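# Insert loose pipe fully into push-fit fitting

## Task

Slide the loose pipe into the fitting's open push-fit end until it is seated as far in as it can go.

## Robot and tools

Robot: two 7-joint Kinova Gen3 arms, left_arm and right_arm, each ending in a Robotiq 2F-85 parallel gripper with a wrist camera. Other cameras: cam_head_left, cam_head_right, cam_high, cam_low, cam_left_wrist, cam_right_wrist, all 896x504.

Frame: every pose, velocity and offset uses the scene frame. Its origin sits at table-top height, midway between the arms. +x points out over the table, +y toward the left arm, +z up. Camera left/right does not match arm names. Measured bases: left_arm at (-0.012, +0.353, 0) m, right_arm at (-0.003, -0.306, 0) m, both facing roughly +x. On each gripper the fingers extend along its own +z and separate along its own y. end_effector_position is the midpoint of the closed pads (pads 38 mm long); fingertips stick out about 19 mm past it when closed, about 6 mm when fully open.

The row of 16 numbers (used by execute_actions and move): all values in [-1, 1]. Order: left dx, dy, dz, rx, ry, rz, left gripper position, left gripper speed, then the same eight for the right arm. dx..rz are offsets, not poses: they are measured from that arm's Hand target as it stood when the action or move began, along scene axes; a scale of 1.0 equals 0.6 m of travel or 180 degrees of rotation. rx, ry, rz form a single rotation vector, turning about the Hand target's position. Six zeros means no new pose request for that arm. Gripper position is absolute: +1 fully open (85 mm), 0 about 45 mm, -1 closed; the mapping is not linear, so check position_measured_pct. Gripper speed: -1 slow (about 20 mm/s, softer grip), 0 about 85 mm/s, +1 about 150 mm/s (hardest grip). Always resend the gripper values you want kept; a 0 is a real command. The controller limits each step's orientation change to 32 degrees from the measured one.

execute_actions(actions, cameras): actions is a list of actions; each action is a table of up to 15 rows, one per 1/30 s step; a short table repeats its final row to step 15. Every row in an action counts from that action's starting Hand target, not from the row before; each new action starts afresh, so repeating an offset moves further. An empty list returns state and all camera images.

move(target, speed, blend, stop_force, zero, blocking, cameras): straight-line path for each gripper. target is one 16-number row or a list of up to 15 rows, every row offset from the same starting Hand targets. speed: m/s, 0.002 to 0.5, default 0.25 (one value or one per target). blend: corner rounding in m for lists, default 0 (stop at each). stop_force: 25 to 80 N, one value for both arms; an arm's path ends when push against its motion exceeds it, then it keeps pressing near that level. Use slow speeds with it, keep finger values identical across a list, don't use it while rotating the gripper, and omit it when backing off a contact. zero (only with stop_force): true re-zeroes the force before moving. blocking=false returns early while the move runs (not allowed with stop_force). Moves last at most 10 s and don't avoid obstacles. The result adds a move: line such as done, off_target, moving, held or fault, plus limits (paced = pose clipped, held = a check withheld steps).

wait(seconds 0 to 3600): lets time pass with no new command. stop(): brakes the running move. zoom_image(camera, region [x0, y0, x1, y1] in pixels, max 504 by 504): enlarges part of that camera's latest picture. clear_fault(arm: left_arm or right_arm): clears a reported torque fault. read_manual(section): licence text only. finished_scene(scene: the current scene's number): ends the scene permanently; call only when the pipe is seated and stays so with the robot off it.

Result lines: end_effector_position (m) and end_effector_quat_wxyz in the scene frame; Hand target (last commanded pose after clipping, the base for the next offsets; the gripper often rests slightly short, and a call with zero offsets re-requests it); Tool commands; position_measured_pct (about 50 - 50 x position); object_status (0 moving, 1 blocked while opening, 2 stopped on an object before the commanded position = firm grip, 3 reached the command or pads met); motor_current_ma; joint positions, velocities ('within noise' when still) and torques; Flange force along the gripper's own axes (includes held weight; noisy); Wrist depth as a 7x7 grid of distances in mm ('-' = no value); FAULT, OVER-TEMPERATURE and MOTOR HOT warnings.

Gripping: close to a position narrower than the pipe and hold it there; open a few mm wider than the object to release. Start a close at least a centimetre wider than the object.

Avoid: knocking anything off the table (instant failure), dropping or releasing a moving part, fast impacts, pressing targets far past a firm contact (arms are stiff and will push with full motor force), twisting or yanking a held part, gripping hard on a part still supported, and any arm-to-arm contact, including closing a gripper on the other arm's fingers. Torque faults stop an arm until clear_fault. Long stretched reaches or held loads heat motors; at 75 degrees C the arm sinks for 30 to 60 s. Large gripper turns can swing the elbow. A loose object may occasionally be nudged by the scene itself. Time counts, and smooth, low-effort motion is preferred.

Each tool is called after "Call:" as name(argument=value, ...), one argument or row to a line, values as JSON.

## Session

Call:
execute_actions(
  actions=[],
)

Scene clock: 0.00 s.
left_arm: end_effector_position=(+0.1840, +0.4641, +0.1854) position_measured_pct=0.0 object_status=3 motor_current_ma=0 end_effector_quat_wxyz=(-0.200, +0.440, +0.873, -0.060) | right_arm: end_effector_position=(+0.6585, -0.3754, +0.1281) position_measured_pct=0.0 object_status=3 motor_current_ma=0 end_effector_quat_wxyz=(+0.072, +0.902, -0.425, +0.007)
Joint positions: left_arm=[-0.604 0.271 0.306 2.099 -0.284 1.185 0.514] | right_arm=[0.058 1.081 -0.428 0.674 0.508 1.506 3.68]
Joint velocities: within noise
Joint torques (N m): no reading
Flange force (N): no reading
Wrist depth (mm): cam_left_wrist=[472 444 420 399 378 360 342 / 457 431 409 388 368 351 335 / 443 419 396 376 358 343 327 / 431 405 385 368 350 334 320 / 412 396 376 358 342 327 313 / 308 380 367 351 333 319 306 / 303 367 357 343 328 312 300] | cam_right_wrist=[271 278 284 290 296 303 309 / 270 275 282 287 294 299 308 / 268 273 279 286 292 298 304 / 267 272 278 283 289 295 302 / 264 269 275 281 287 293 299 / 262 267 273 278 284 291 297 / 260 264 270 276 281 289 295]
Hand target: left_arm +0.1840, +0.4641, +0.1854; -0.200, +0.440, +0.873, -0.060 | right_arm +0.6585, -0.3754, +0.1281; +0.072, +0.902, -0.425, +0.007
Tool commands: left_gripper/position=+1.0 left_gripper/speed=+1.0 right_gripper/position=+1.0 right_gripper/speed=+1.0

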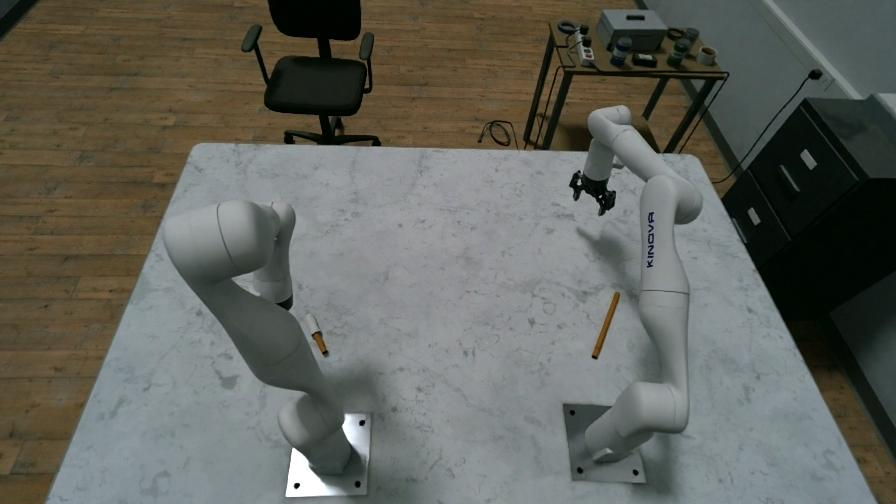

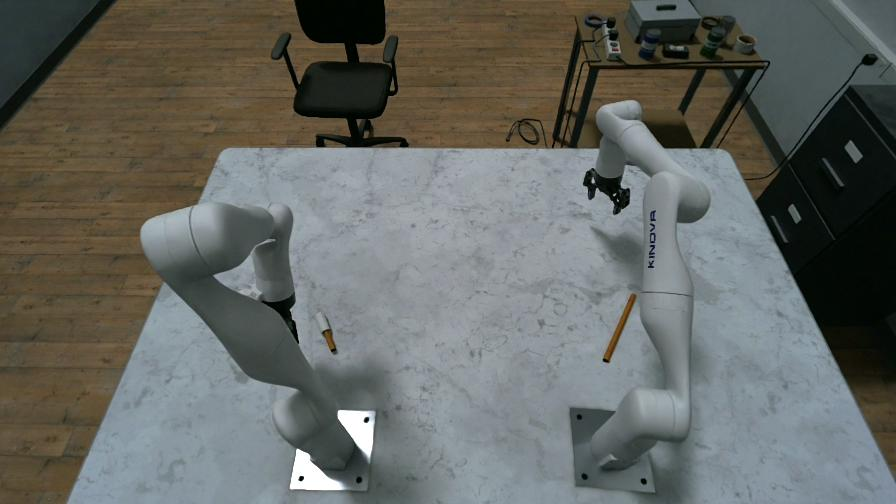

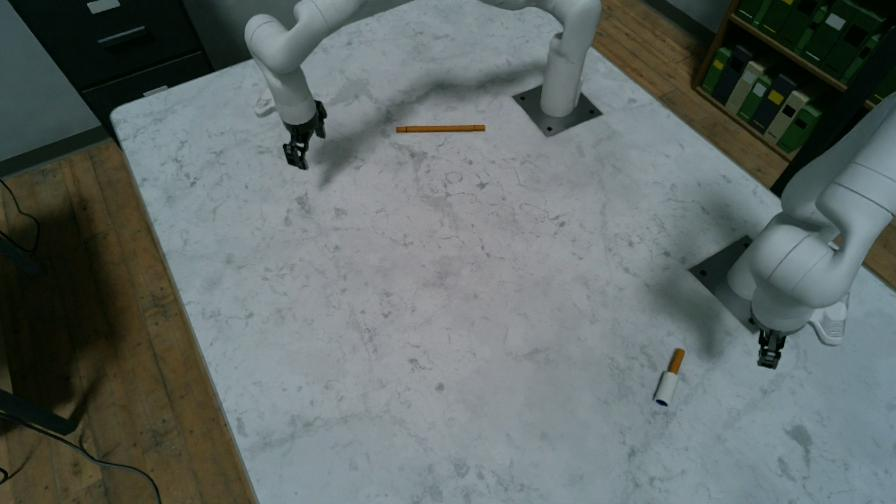

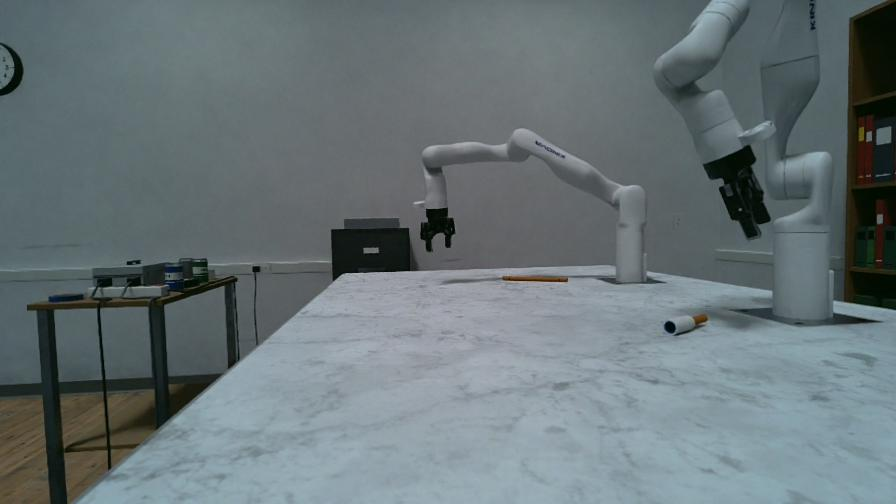

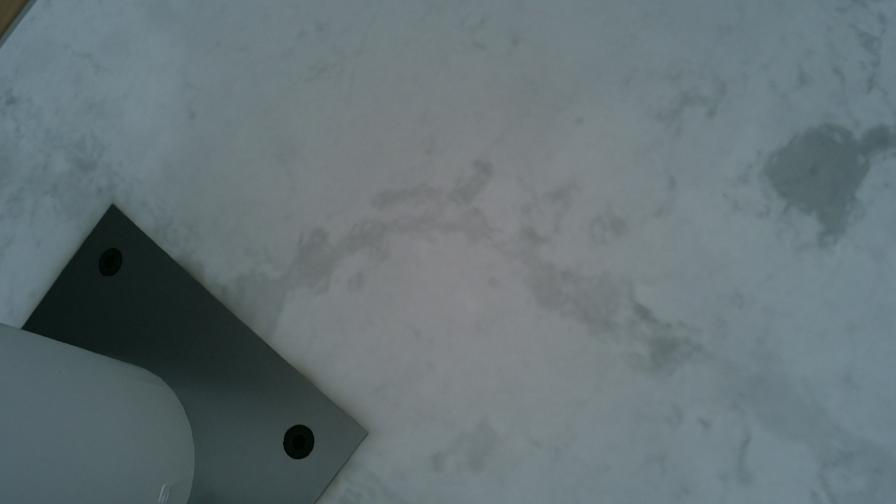

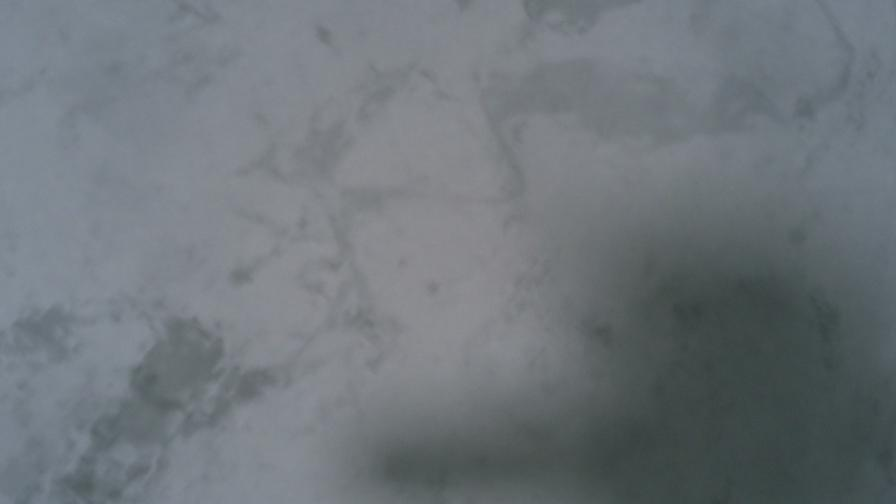

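Call:
move(
  target=[0.127,-0.09,0.058,-0.1305,-0.0775,-0.538,1,1,-0.614,0.026,0.187,0.046,-0.0064,0.1305,1,1],
  cameras=["cam_left_wrist","cam_right_wrist","cam_high"],
)

Scene clock: 5.53 s.
left_arm: end_effector_position=(+0.2603, +0.4101, +0.2202) position_measured_pct=0.0 object_status=3 motor_current_ma=0 end_effector_quat_wxyz=(+0.000, +0.970, +0.242, +0.000) | right_arm: end_effector_position=(+0.2901, -0.3598, +0.2403) position_measured_pct=0.0 object_status=3 motor_current_ma=0 end_effector_quat_wxyz=(+0.000, +0.973, -0.232, +0.000)
Joint positions: left_arm=[-0.784 0.027 0.496 2.134 -0.016 0.984 -1.353] | right_arm=[0.707 0.088 -0.722 2.009 0.068 1.068 4.265]
Joint torques (N m): left_arm=[-1.22 -6.22 0.91 -7.2 -0.05 -0.25 0.16] | right_arm=[-0.97 -7.77 0.44 -8.84 0.05 0.16 0.57]
Flange force (N): left_arm=[-1.2 0.1 -2.8] | right_arm=[-2.9 -0.3 2.5]
Wrist depth (mm): cam_left_wrist=[365 364 364 364 361 361 361 / 365 364 364 363 364 361 361 / 366 365 365 363 363 362 362 / 366 366 364 341 363 363 362 / 367 365 365 364 363 363 363 / 367 366 365 364 363 363 363 / 367 366 366 365 364 363 363] | cam_right_wrist=[388 390 392 392 393 395 397 / 387 388 390 391 392 394 396 / 387 389 389 390 393 393 394 / 386 387 388 388 390 393 394 / 385 385 388 388 390 392 393 / 383 386 387 388 390 390 393 / 384 384 385 387 388 390 391]
Hand target: left_arm +0.2602, +0.4101, +0.2202; +0.000, +0.970, +0.242, +0.000 | right_arm +0.2901, -0.3598, +0.2403; +0.000, +0.973, -0.232, +0.000
Off the commanded pose: left_arm 0.000 m, 0 deg | right_arm 0.000 m, 0 deg.
move: done
Images, in order (width x height): cam_high 896x504, cam_left_wrist 896x504, cam_right_wrist 896x504.

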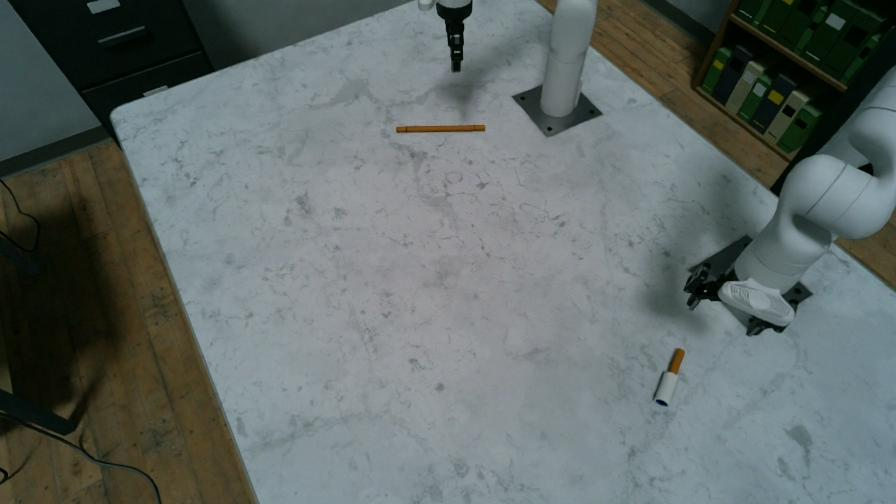

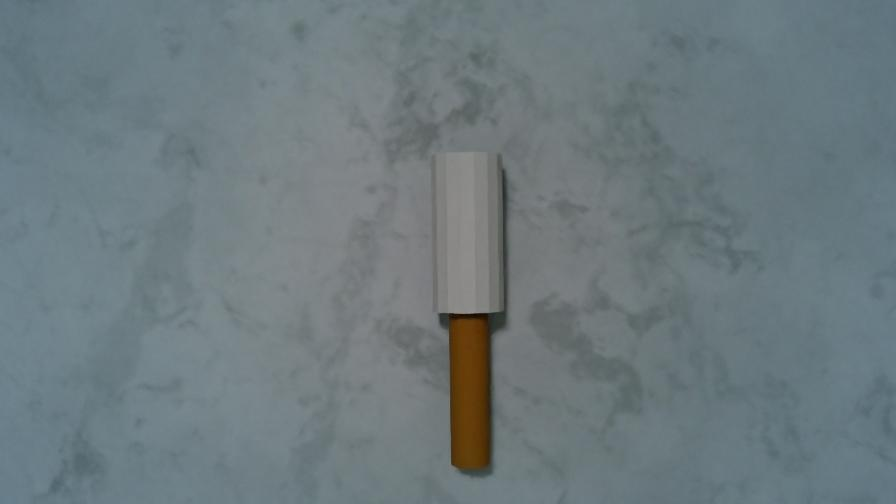

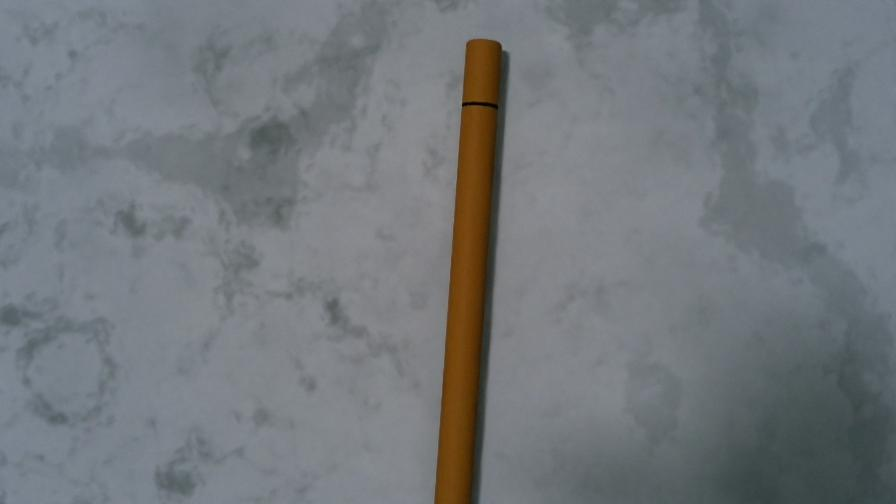

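Call:
zoom_image(
  camera="cam_high",
  region=[380, 100, 500, 160],
)

Call:
zoom_image(
  camera="cam_high",
  region=[620, 320, 720, 420],
)

Scaled by 4.200 from the camera's image (finer frame: 1280x720).

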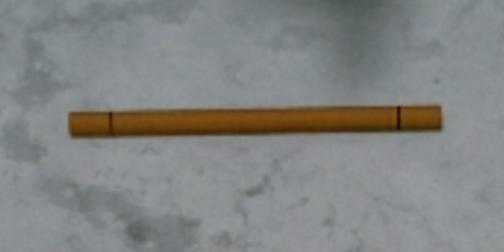

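Scaled by 5.040 from the camera's image (finer frame: 1280x720).

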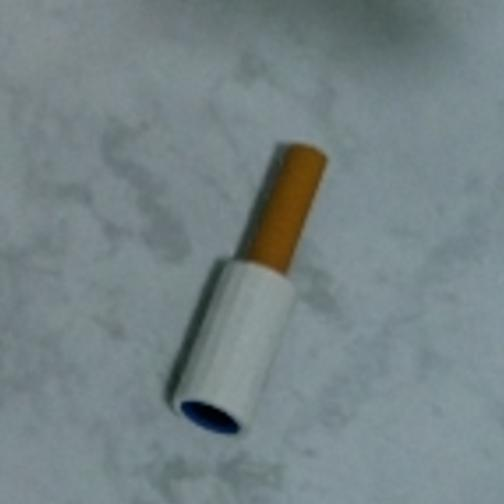

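Call:
move(
  target=[0.095,0.0338,-0.2,0,0,0,1,1,0.0673,-0.0513,-0.233,0,0,-0.011,1,1],
  cameras=["cam_left_wrist","cam_right_wrist"],
)

Scene clock: 7.60 s.
left_arm: end_effector_position=(+0.3172, +0.4304, +0.1002) position_measured_pct=0.0 object_status=3 motor_current_ma=0 end_effector_quat_wxyz=(+0.000, +0.970, +0.242, +0.000) | right_arm: end_effector_position=(+0.3304, -0.3906, +0.1005) position_measured_pct=0.0 object_status=3 motor_current_ma=0 end_effector_quat_wxyz=(+0.000, +0.968, -0.249, +0.000)
Joint positions: left_arm=[-0.639 0.426 0.426 2.167 -0.306 0.605 -1.065] | right_arm=[0.56 0.462 -0.593 2.123 0.415 0.67 3.96]
Joint torques (N m): left_arm=[-1.03 -11.26 2.12 -4.42 -0.06 -0.23 0.2] | right_arm=[-0.84 -12.99 -0.91 -6.04 0.13 0.16 0.53]
Flange force (N): left_arm=[0.2 2.7 -1.4] | right_arm=[-3.6 1.9 -0.6]
Wrist depth (mm): cam_left_wrist=[245 245 243 243 243 243 242 / 245 245 244 244 243 243 242 / 245 245 245 244 243 243 242 / 245 245 244 244 243 243 243 / 246 245 245 244 244 243 243 / 246 246 245 221 244 244 243 / 246 246 245 221 244 244 243] | cam_right_wrist=[248 249 249 250 251 252 252 / 247 248 248 249 250 252 252 / 247 248 248 240 251 251 252 / 246 247 248 239 249 250 252 / 245 246 247 238 249 250 250 / 245 246 247 236 248 249 250 / 244 245 246 246 248 249 249]
Hand target: left_arm +0.3172, +0.4304, +0.1002; +0.000, +0.970, +0.242, +0.000 | right_arm +0.3304, -0.3906, +0.1005; +0.000, +0.968, -0.249, +0.000
Off the commanded pose: left_arm 0.000 m, 0 deg | right_arm 0.000 m, 0 deg.
move: done

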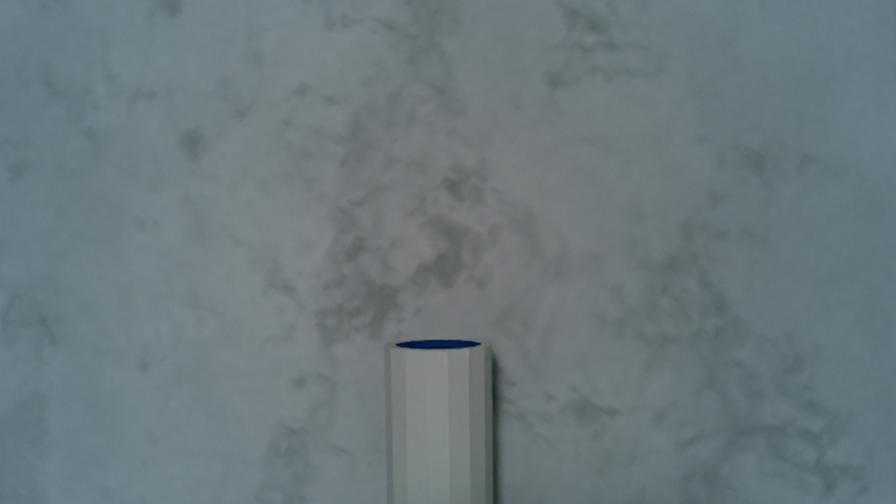

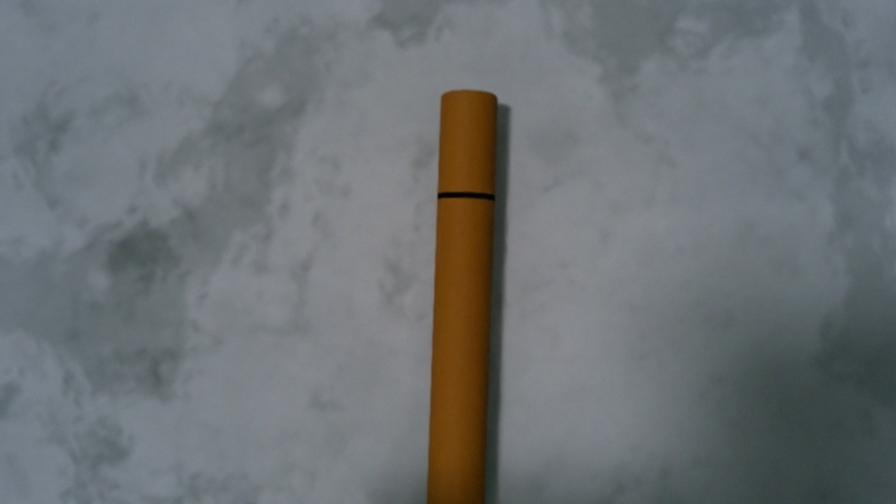

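Call:
move(
  target=[
    [-0.0023,0.0043,-0.122,0,0,0,1,-1,-0.004,-0.0073,-0.128,0,0,0,1,-1],
    [-0.0023,0.0043,-0.122,0,0,0,-1,-1,-0.004,-0.0073,-0.128,0,0,0,-1,-1],
  ],
  speed=0.12,
  cameras=["cam_left_wrist","cam_right_wrist"],
)

Call:
wait(
  seconds=1,
  cameras=["cam_left_wrist","cam_right_wrist"],
)

Scene clock: 13.53 s.
left_arm: end_effector_position=(+0.3158, +0.4330, +0.0270) position_measured_pct=71.0 object_status=2 motor_current_ma=50 end_effector_quat_wxyz=(+0.000, +0.970, +0.242, +0.000) | right_arm: end_effector_position=(+0.3280, -0.3950, +0.0237) position_measured_pct=84.8 object_status=0 motor_current_ma=1000 end_effector_quat_wxyz=(+0.000, +0.968, -0.249, +0.000)
Joint positions: left_arm=[-0.523 0.606 0.272 2.227 -0.452 0.36 -0.943] | right_arm=[0.433 0.634 -0.421 2.193 0.622 0.431 3.785]
Joint torques (N m): left_arm=[-1.48 -7.65 0.92 -2.57 -0.3 -1.2 0.16] | right_arm=[-0.77 -10.15 0.51 -5.29 0.59 -1.02 0.55]
Flange force (N): left_arm=[-4.2 3.7 -19.3] | right_arm=[-7.2 3.0 -20.7]
Wrist depth (mm): cam_left_wrist=[172 172 171 171 170 170 170 / 172 172 171 171 171 170 170 / 172 172 172 171 171 170 170 / 172 172 172 171 171 171 170 / 172 172 172 172 171 171 170 / 173 172 172 172 171 171 171 / 173 173 172 - 172 171 171] | cam_right_wrist=[171 172 172 173 173 174 174 / 170 171 172 - 173 173 174 / 170 171 171 - 172 173 174 / 170 170 171 172 172 173 173 / 169 170 171 - 172 172 173 / 169 169 170 - 171 172 172 / 169 169 170 - 171 171 172]
Hand target: left_arm +0.3158, +0.4330, +0.0270; +0.000, +0.970, +0.242, +0.000 | right_arm +0.3280, -0.3950, +0.0237; +0.000, +0.968, -0.249, +0.000
Off the commanded pose: left_arm 0.000 m, 0 deg | right_arm 0.000 m, 0 deg.
move: done

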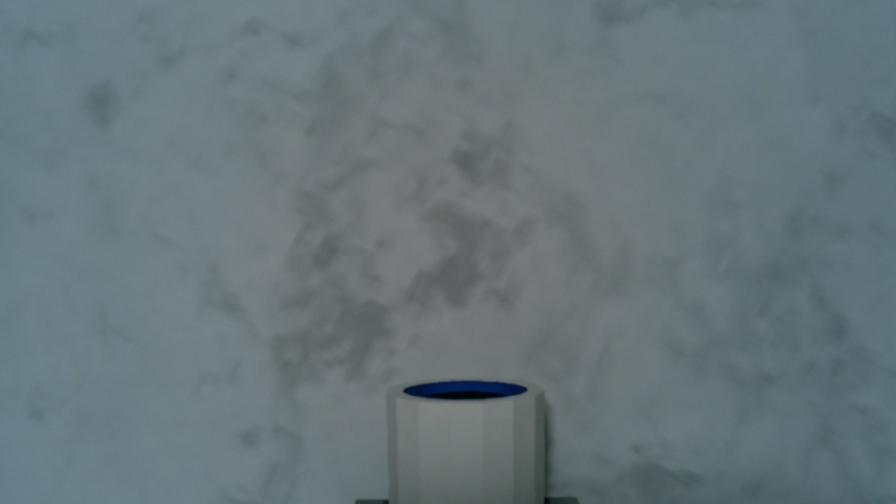

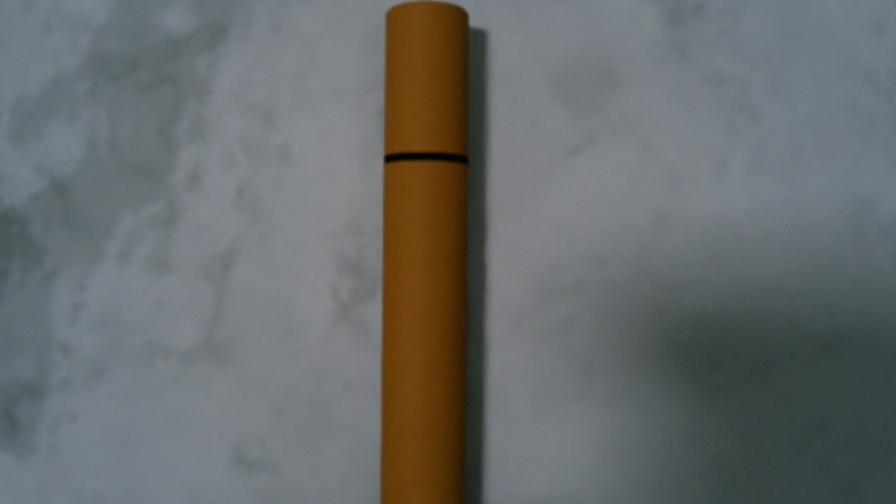

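Scene clock: 14.53 s.
left_arm: end_effector_position=(+0.3158, +0.4330, +0.0270) position_measured_pct=71.0 object_status=2 motor_current_ma=50 end_effector_quat_wxyz=(+0.000, +0.970, +0.242, +0.000) | right_arm: end_effector_position=(+0.3280, -0.3950, +0.0237) position_measured_pct=84.8 object_status=2 motor_current_ma=50 end_effector_quat_wxyz=(+0.000, +0.968, -0.249, +0.000)
Joint positions: left_arm=[-0.523 0.606 0.272 2.227 -0.452 0.36 -0.943] | right_arm=[0.433 0.634 -0.421 2.193 0.622 0.431 3.785]
Joint torques (N m): left_arm=[-1.46 -7.75 0.96 -2.56 -0.23 -1.11 0.13] | right_arm=[-0.78 -10.11 0.54 -5.14 0.56 -0.95 0.53]
Flange force (N): left_arm=[-4.4 3.6 -18.5] | right_arm=[-6.8 3.1 -20.7]
Wrist depth (mm): cam_left_wrist=[172 171 171 171 170 170 170 / 172 172 171 171 171 170 170 / 172 172 172 171 171 170 170 / 172 172 172 171 171 171 170 / 173 172 172 171 171 171 171 / 173 172 172 172 171 171 171 / 173 172 172 - 171 171 171] | cam_right_wrist=[171 171 172 173 173 174 174 / 171 171 172 - 173 173 174 / 170 171 171 - 173 173 174 / 170 170 171 172 172 173 173 / 169 170 170 - 172 172 173 / 169 170 170 - 171 172 172 / 169 169 170 - 171 172 172]
Hand target: left_arm +0.3158, +0.4330, +0.0270; +0.000, +0.970, +0.242, +0.000 | right_arm +0.3280, -0.3950, +0.0237; +0.000, +0.968, -0.249, +0.000
Tool commands: left_gripper/position=-1.0 left_gripper/speed=-1.0 right_gripper/position=-1.0 right_gripper/speed=-1.0
Off the commanded pose: left_arm 0.000 m, 0 deg | right_arm 0.000 m, 0 deg.
wait: 1.00 s; at rest by 0.17 s

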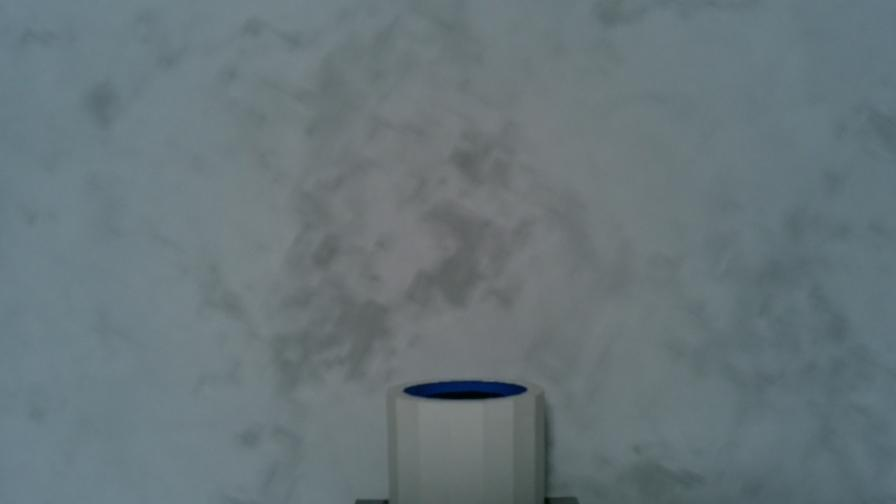

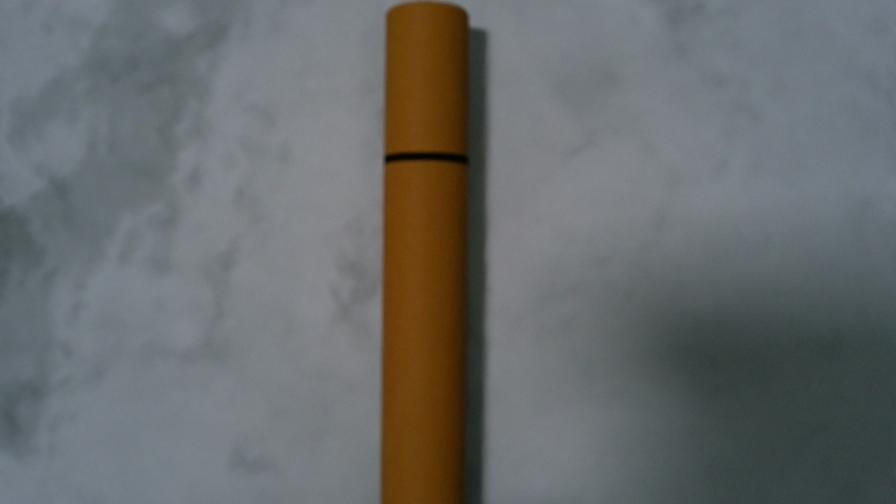

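Call:
move(
  target=[
    [0,0,0.1,0,0,0,-1,-1,0,0,0.1,0,0,0,-1,-1],
    [0.0403,-0.4383,0.288,0,0,-0.311,-1,-1,0.3367,0.7733,0.303,0,0,0.005,-1,-1],
  ],
  speed=0.2,
  blend=0.03,
  cameras=["all"],
)

Scene clock: 18.70 s.
left_arm: end_effector_position=(+0.3400, +0.1700, +0.1998) position_measured_pct=71.0 object_status=2 motor_current_ma=50 end_effector_quat_wxyz=(+0.000, +0.970, -0.242, +0.000) | right_arm: end_effector_position=(+0.5301, +0.0690, +0.2055) position_measured_pct=84.8 object_status=2 motor_current_ma=50 end_effector_quat_wxyz=(+0.000, +0.970, -0.242, +0.000)
Joint positions: left_arm=[-0.179 0.413 0.812 1.85 -0.348 1.026 -1.275] | right_arm=[-0.554 0.967 -0.557 0.686 0.451 1.568 3.396]
Joint torques (N m): left_arm=[-1.22 -11.54 3.42 -7.11 0.02 -0.24 0.15] | right_arm=[-0.98 -26.3 -1.32 -9.26 0.15 0.18 0.61]
Flange force (N): left_arm=[1.8 2.6 -0.3] | right_arm=[-4.0 9.2 4.5]
Wrist depth (mm): cam_left_wrist=[343 343 343 342 341 342 341 / 344 344 343 342 342 341 341 / 344 344 343 343 342 341 341 / 345 344 343 343 342 342 341 / 345 344 344 344 343 343 341 / 346 345 344 343 343 342 342 / 346 345 345 - - 343 342] | cam_right_wrist=[352 353 353 356 358 358 361 / 352 353 354 356 356 358 360 / 350 351 - 354 356 356 359 / 350 351 - 353 355 356 357 / 348 350 - 352 354 355 356 / 348 349 - 351 353 355 355 / 347 349 - 350 353 354 355]
Hand target: left_arm +0.3400, +0.1700, +0.1998; +0.000, +0.970, -0.242, +0.000 | right_arm +0.5301, +0.0690, +0.2055; +0.000, +0.970, -0.242, +0.000
Off the commanded pose: left_arm 0.000 m, 0 deg | right_arm 0.000 m, 0 deg.
move: done

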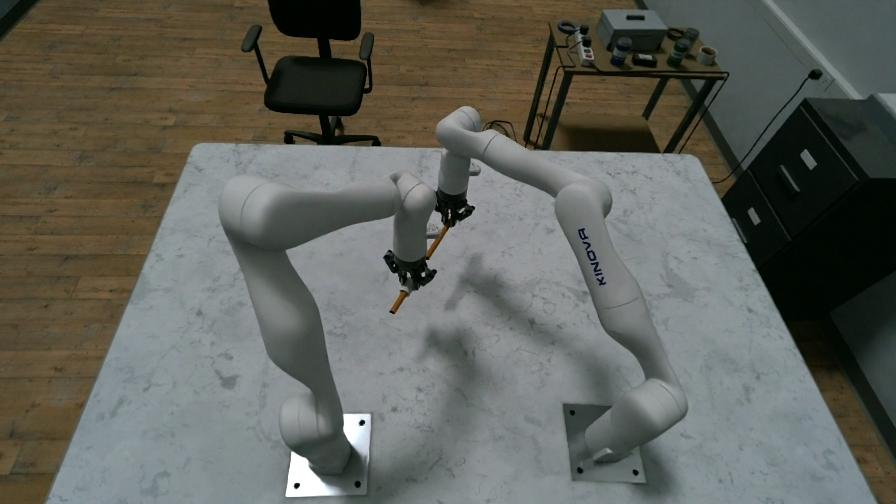

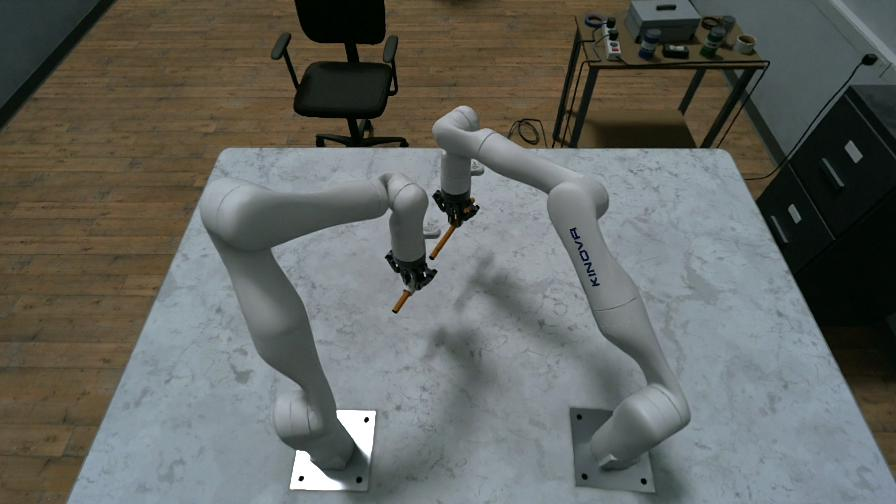

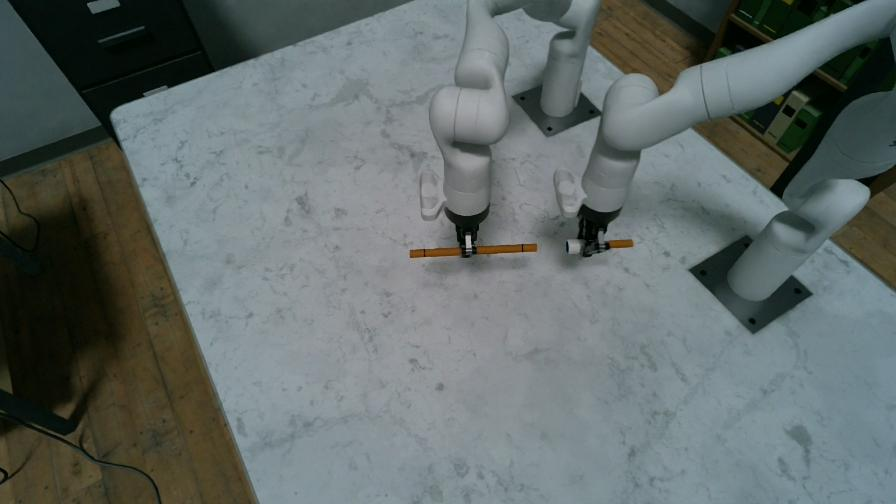

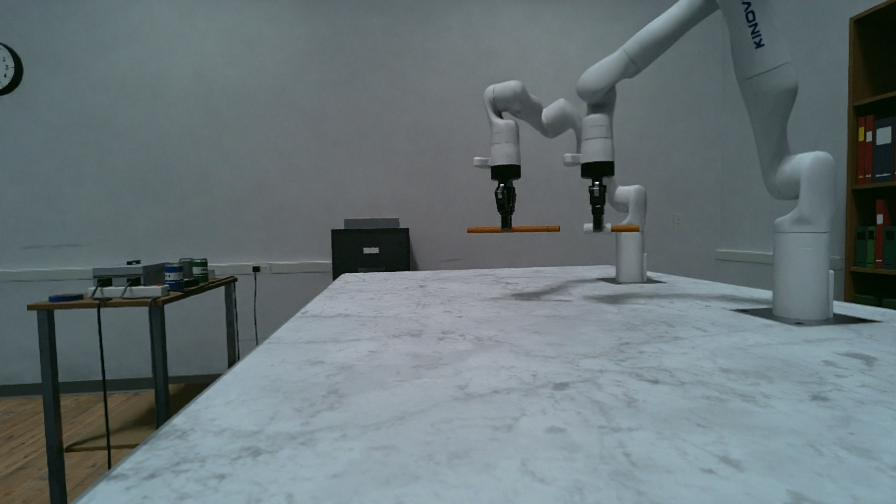

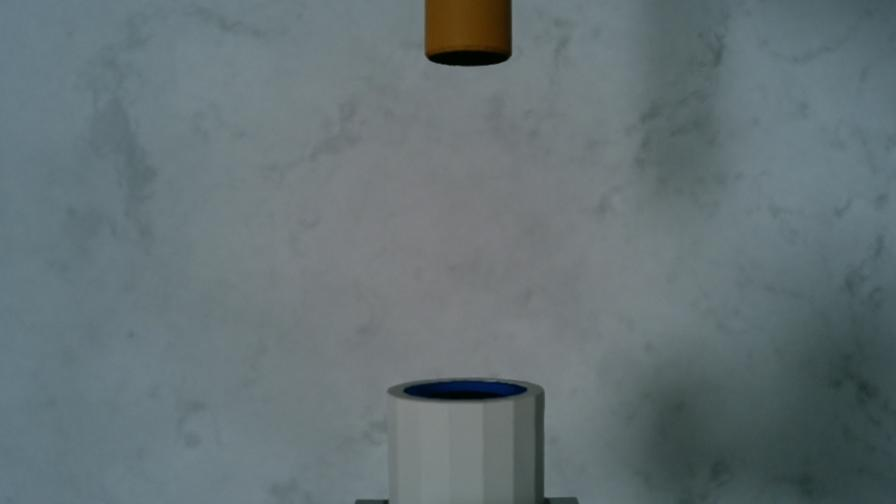

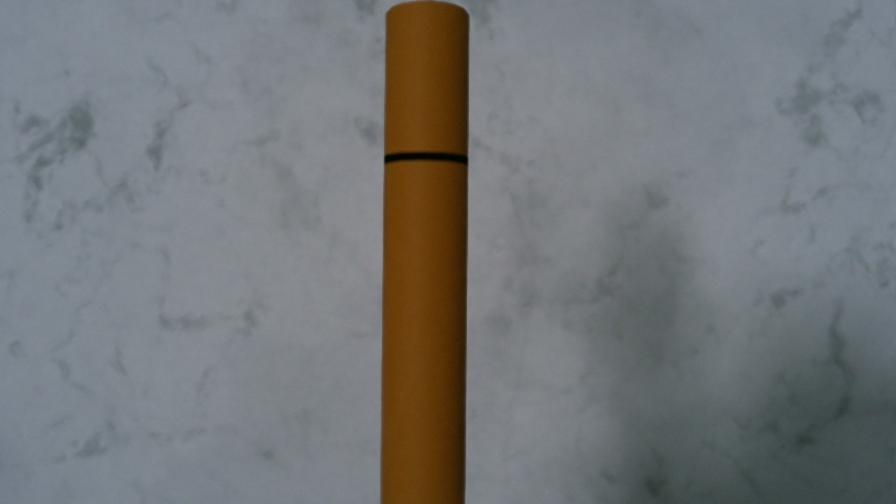

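Call:
zoom_image(
  camera="cam_low",
  region=[460, 190, 660, 260],
)

Call:
zoom_image(
  camera="cam_high",
  region=[400, 200, 640, 290],
)

Call:
zoom_image(
  camera="cam_left_wrist",
  region=[340, 340, 600, 480],
)

Scaled by 2.520 from the camera's image (finer frame: 1280x720).

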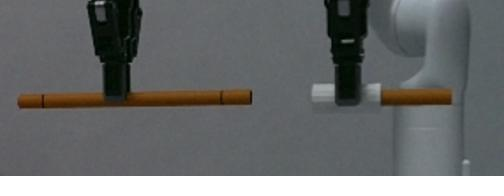

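Scaled by 2.100 from the camera's image (finer frame: 1280x720).

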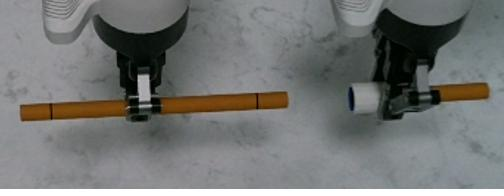

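Scaled by 1.938 from the camera's image (finer frame: 1280x720).

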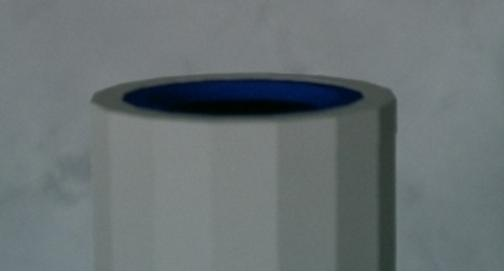

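Call:
move(
  target=[0,0,0,0,0,0,-1,-1,-0.0648,0.0344,0,0,0,0,-1,-1],
  speed=0.1,
  cameras=["cam_left_wrist","cam_low","cam_high"],
)

Call:
zoom_image(
  camera="cam_low",
  region=[480, 190, 660, 260],
)

Call:
zoom_image(
  camera="cam_high",
  region=[420, 210, 640, 290],
)

Scene clock: 20.17 s.
left_arm: end_effector_position=(+0.3400, +0.1700, +0.1998) position_measured_pct=71.0 object_status=2 motor_current_ma=50 end_effector_quat_wxyz=(+0.000, +0.970, -0.242, +0.000) | right_arm: end_effector_position=(+0.4912, +0.0896, +0.2055) position_measured_pct=84.8 object_status=2 motor_current_ma=50 end_effector_quat_wxyz=(+0.000, +0.970, -0.242, +0.000)
Joint positions: left_arm=[-0.179 0.413 0.812 1.85 -0.348 1.026 -1.275] | right_arm=[-0.583 0.911 -0.568 0.817 0.441 1.506 3.304]
Joint torques (N m): left_arm=[-1.11 -11.53 3.41 -7.07 0.02 -0.24 0.17] | right_arm=[-1.02 -25.37 -1.64 -9.22 0.14 0.2 0.72]
Flange force (N): left_arm=[1.7 2.3 -0.5] | right_arm=[-2.9 7.9 4.0]
Wrist depth (mm): cam_left_wrist=[343 343 342 341 342 341 340 / 344 344 343 343 342 341 341 / 344 343 343 343 342 341 342 / 345 344 344 342 343 342 342 / 346 344 344 343 342 343 342 / 346 345 344 344 343 342 342 / 346 345 345 - - 343 342] | cam_right_wrist=[353 353 355 355 357 358 360 / 351 352 353 354 356 357 360 / 351 353 - 354 357 356 358 / 350 351 - 354 354 356 357 / 348 350 - 352 354 355 357 / 348 350 - 352 354 356 355 / 347 349 - 351 352 355 356]
Hand target: left_arm +0.3400, +0.1700, +0.1998; +0.000, +0.970, -0.242, +0.000 | right_arm +0.4912, +0.0896, +0.2055; +0.000, +0.970, -0.242, +0.000
Off the commanded pose: left_arm 0.000 m, 0 deg | right_arm 0.000 m, 0 deg.
move: done
Images, in order (width x height): cam_high 896x504, cam_low 896x504, cam_left_wrist 896x504.

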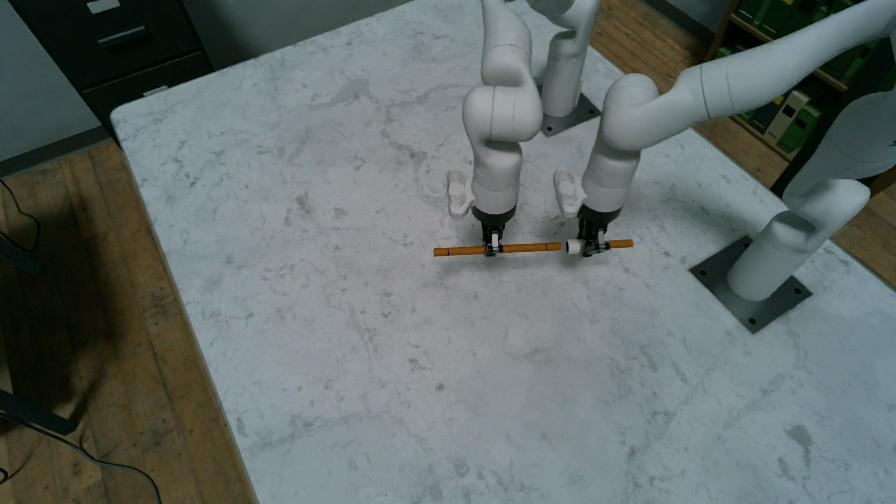

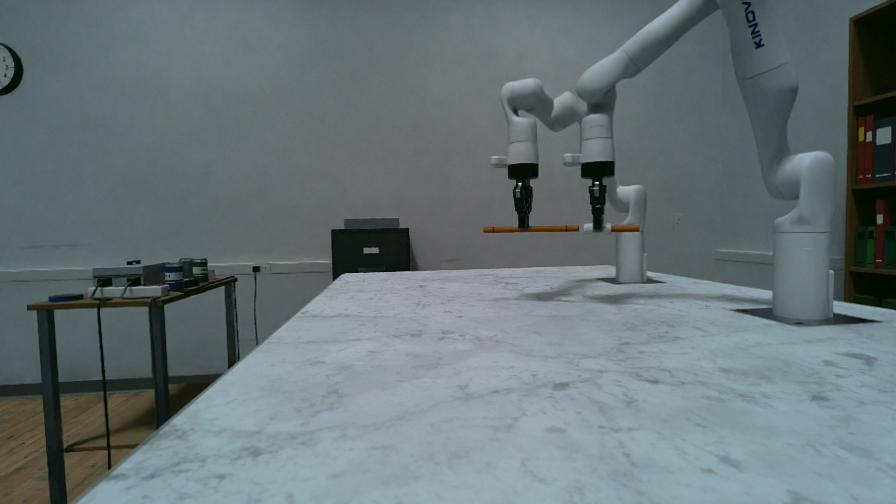

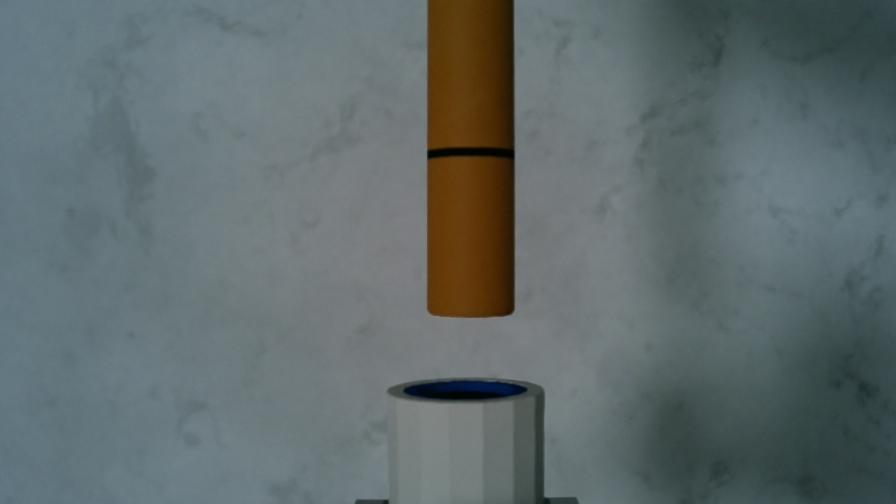

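Scaled by 2.800 from the camera's image (finer frame: 1280x720).

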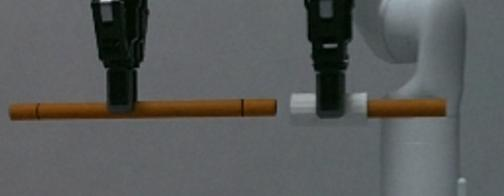

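Scaled by 2.291 from the camera's image (finer frame: 1280x720).

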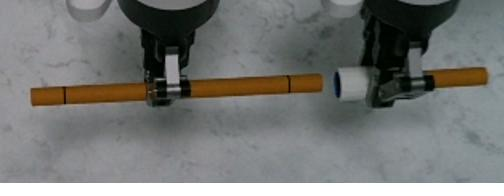

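Call:
move(
  target=[0,0,0,0,0,0,-1,-1,-0.0655,0.0364,-0.0008,0,0,0,-1,-1],
  speed=0.025,
  stop_force=70,
  cameras=["cam_left_wrist","cam_low","cam_high"],
)

Scene clock: 22.50 s.
left_arm: end_effector_position=(+0.3399, +0.1700, +0.1997) position_measured_pct=71.0 object_status=2 motor_current_ma=50 end_effector_quat_wxyz=(+0.000, +0.970, -0.242, +0.000) | right_arm: end_effector_position=(+0.4620, +0.1056, +0.2052) position_measured_pct=84.8 object_status=2 motor_current_ma=50 end_effector_quat_wxyz=(+0.001, +0.970, -0.242, +0.001)
Joint positions: left_arm=[-0.179 0.413 0.812 1.851 -0.348 1.026 -1.275] | right_arm=[-0.615 0.877 -0.574 0.893 0.435 1.47 3.236]
Joint torques (N m): left_arm=[-0.56 -17.74 6.59 -42.68 -5.37 -21.47 0.21] | right_arm=[-40.64 -19.28 -32.3 3.94 -20.91 2.31 0.65]
Flange force (N): left_arm=[-71.9 1.4 5.5] | right_arm=[66.3 6.5 -0.3]
Wrist depth (mm): cam_left_wrist=[341 341 340 339 339 338 338 / 341 341 341 340 340 339 338 / 342 342 341 340 341 340 339 / 343 342 342 341 341 340 340 / 343 343 342 341 340 340 341 / 345 344 344 342 341 342 341 / 345 344 344 - - 342 341] | cam_right_wrist=[354 355 357 358 360 361 362 / 354 355 357 357 359 359 361 / 353 353 356 356 358 359 360 / 351 353 - 355 356 358 358 / 350 351 - 353 355 356 358 / 350 350 - 352 354 355 356 / 349 349 - 351 353 354 356]
Hand target: left_arm +0.3400, +0.1700, +0.1997; +0.000, +0.970, -0.242, +0.000 | right_arm +0.4620, +0.1055, +0.2052; +0.001, +0.970, -0.242, +0.001 (not the last commanded pose)
Off the commanded pose: left_arm 0.000 m, 0 deg | right_arm 0.012 m, 0 deg.
move: contact (right_arm)
Images, in order (width x height): cam_high 896x504, cam_low 896x504, cam_left_wrist 896x504.

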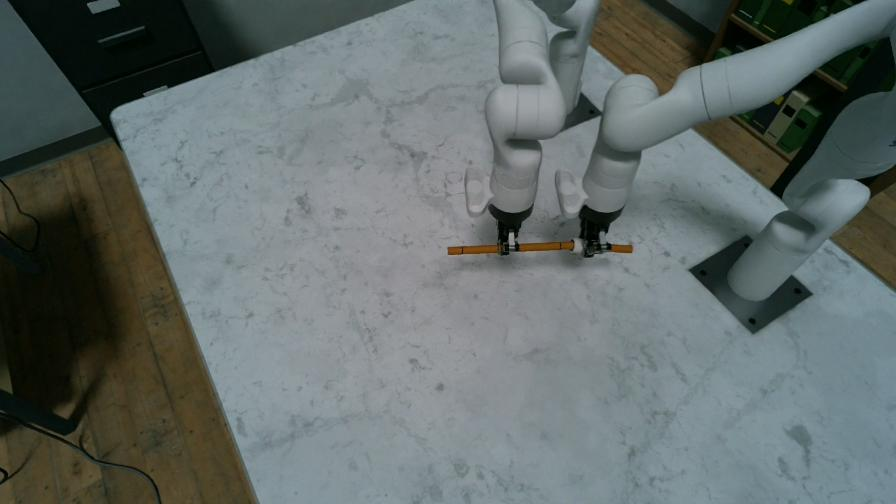

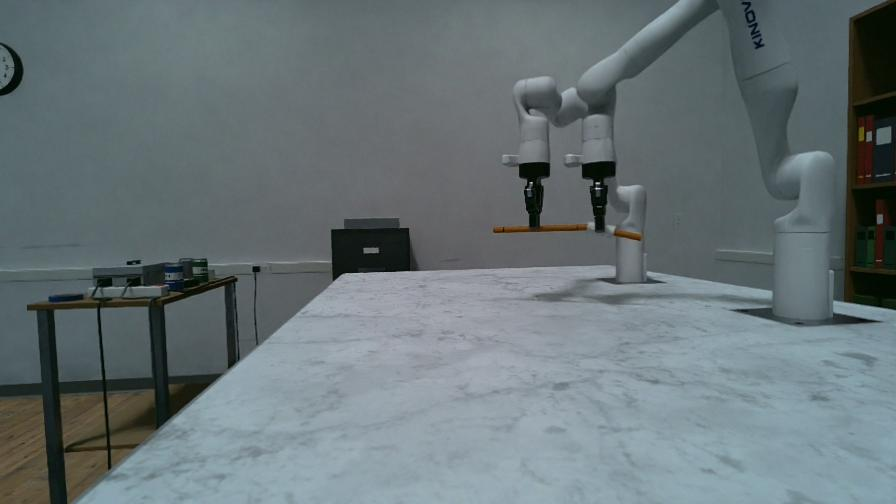

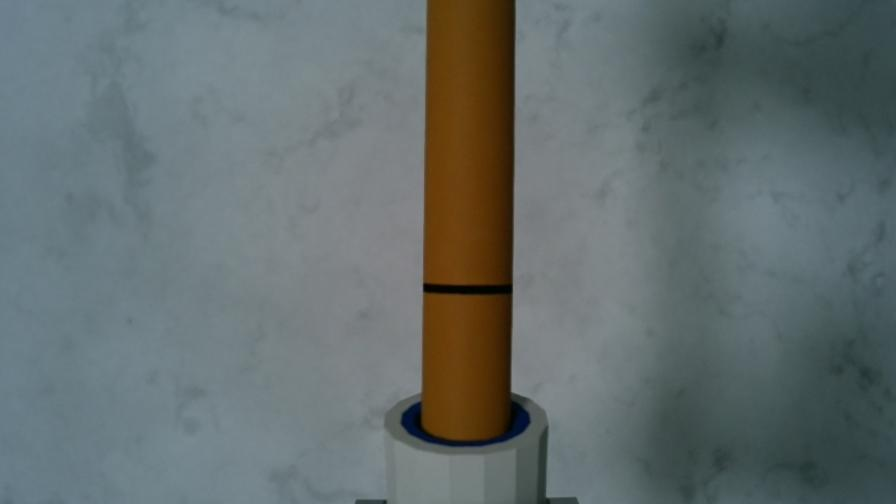

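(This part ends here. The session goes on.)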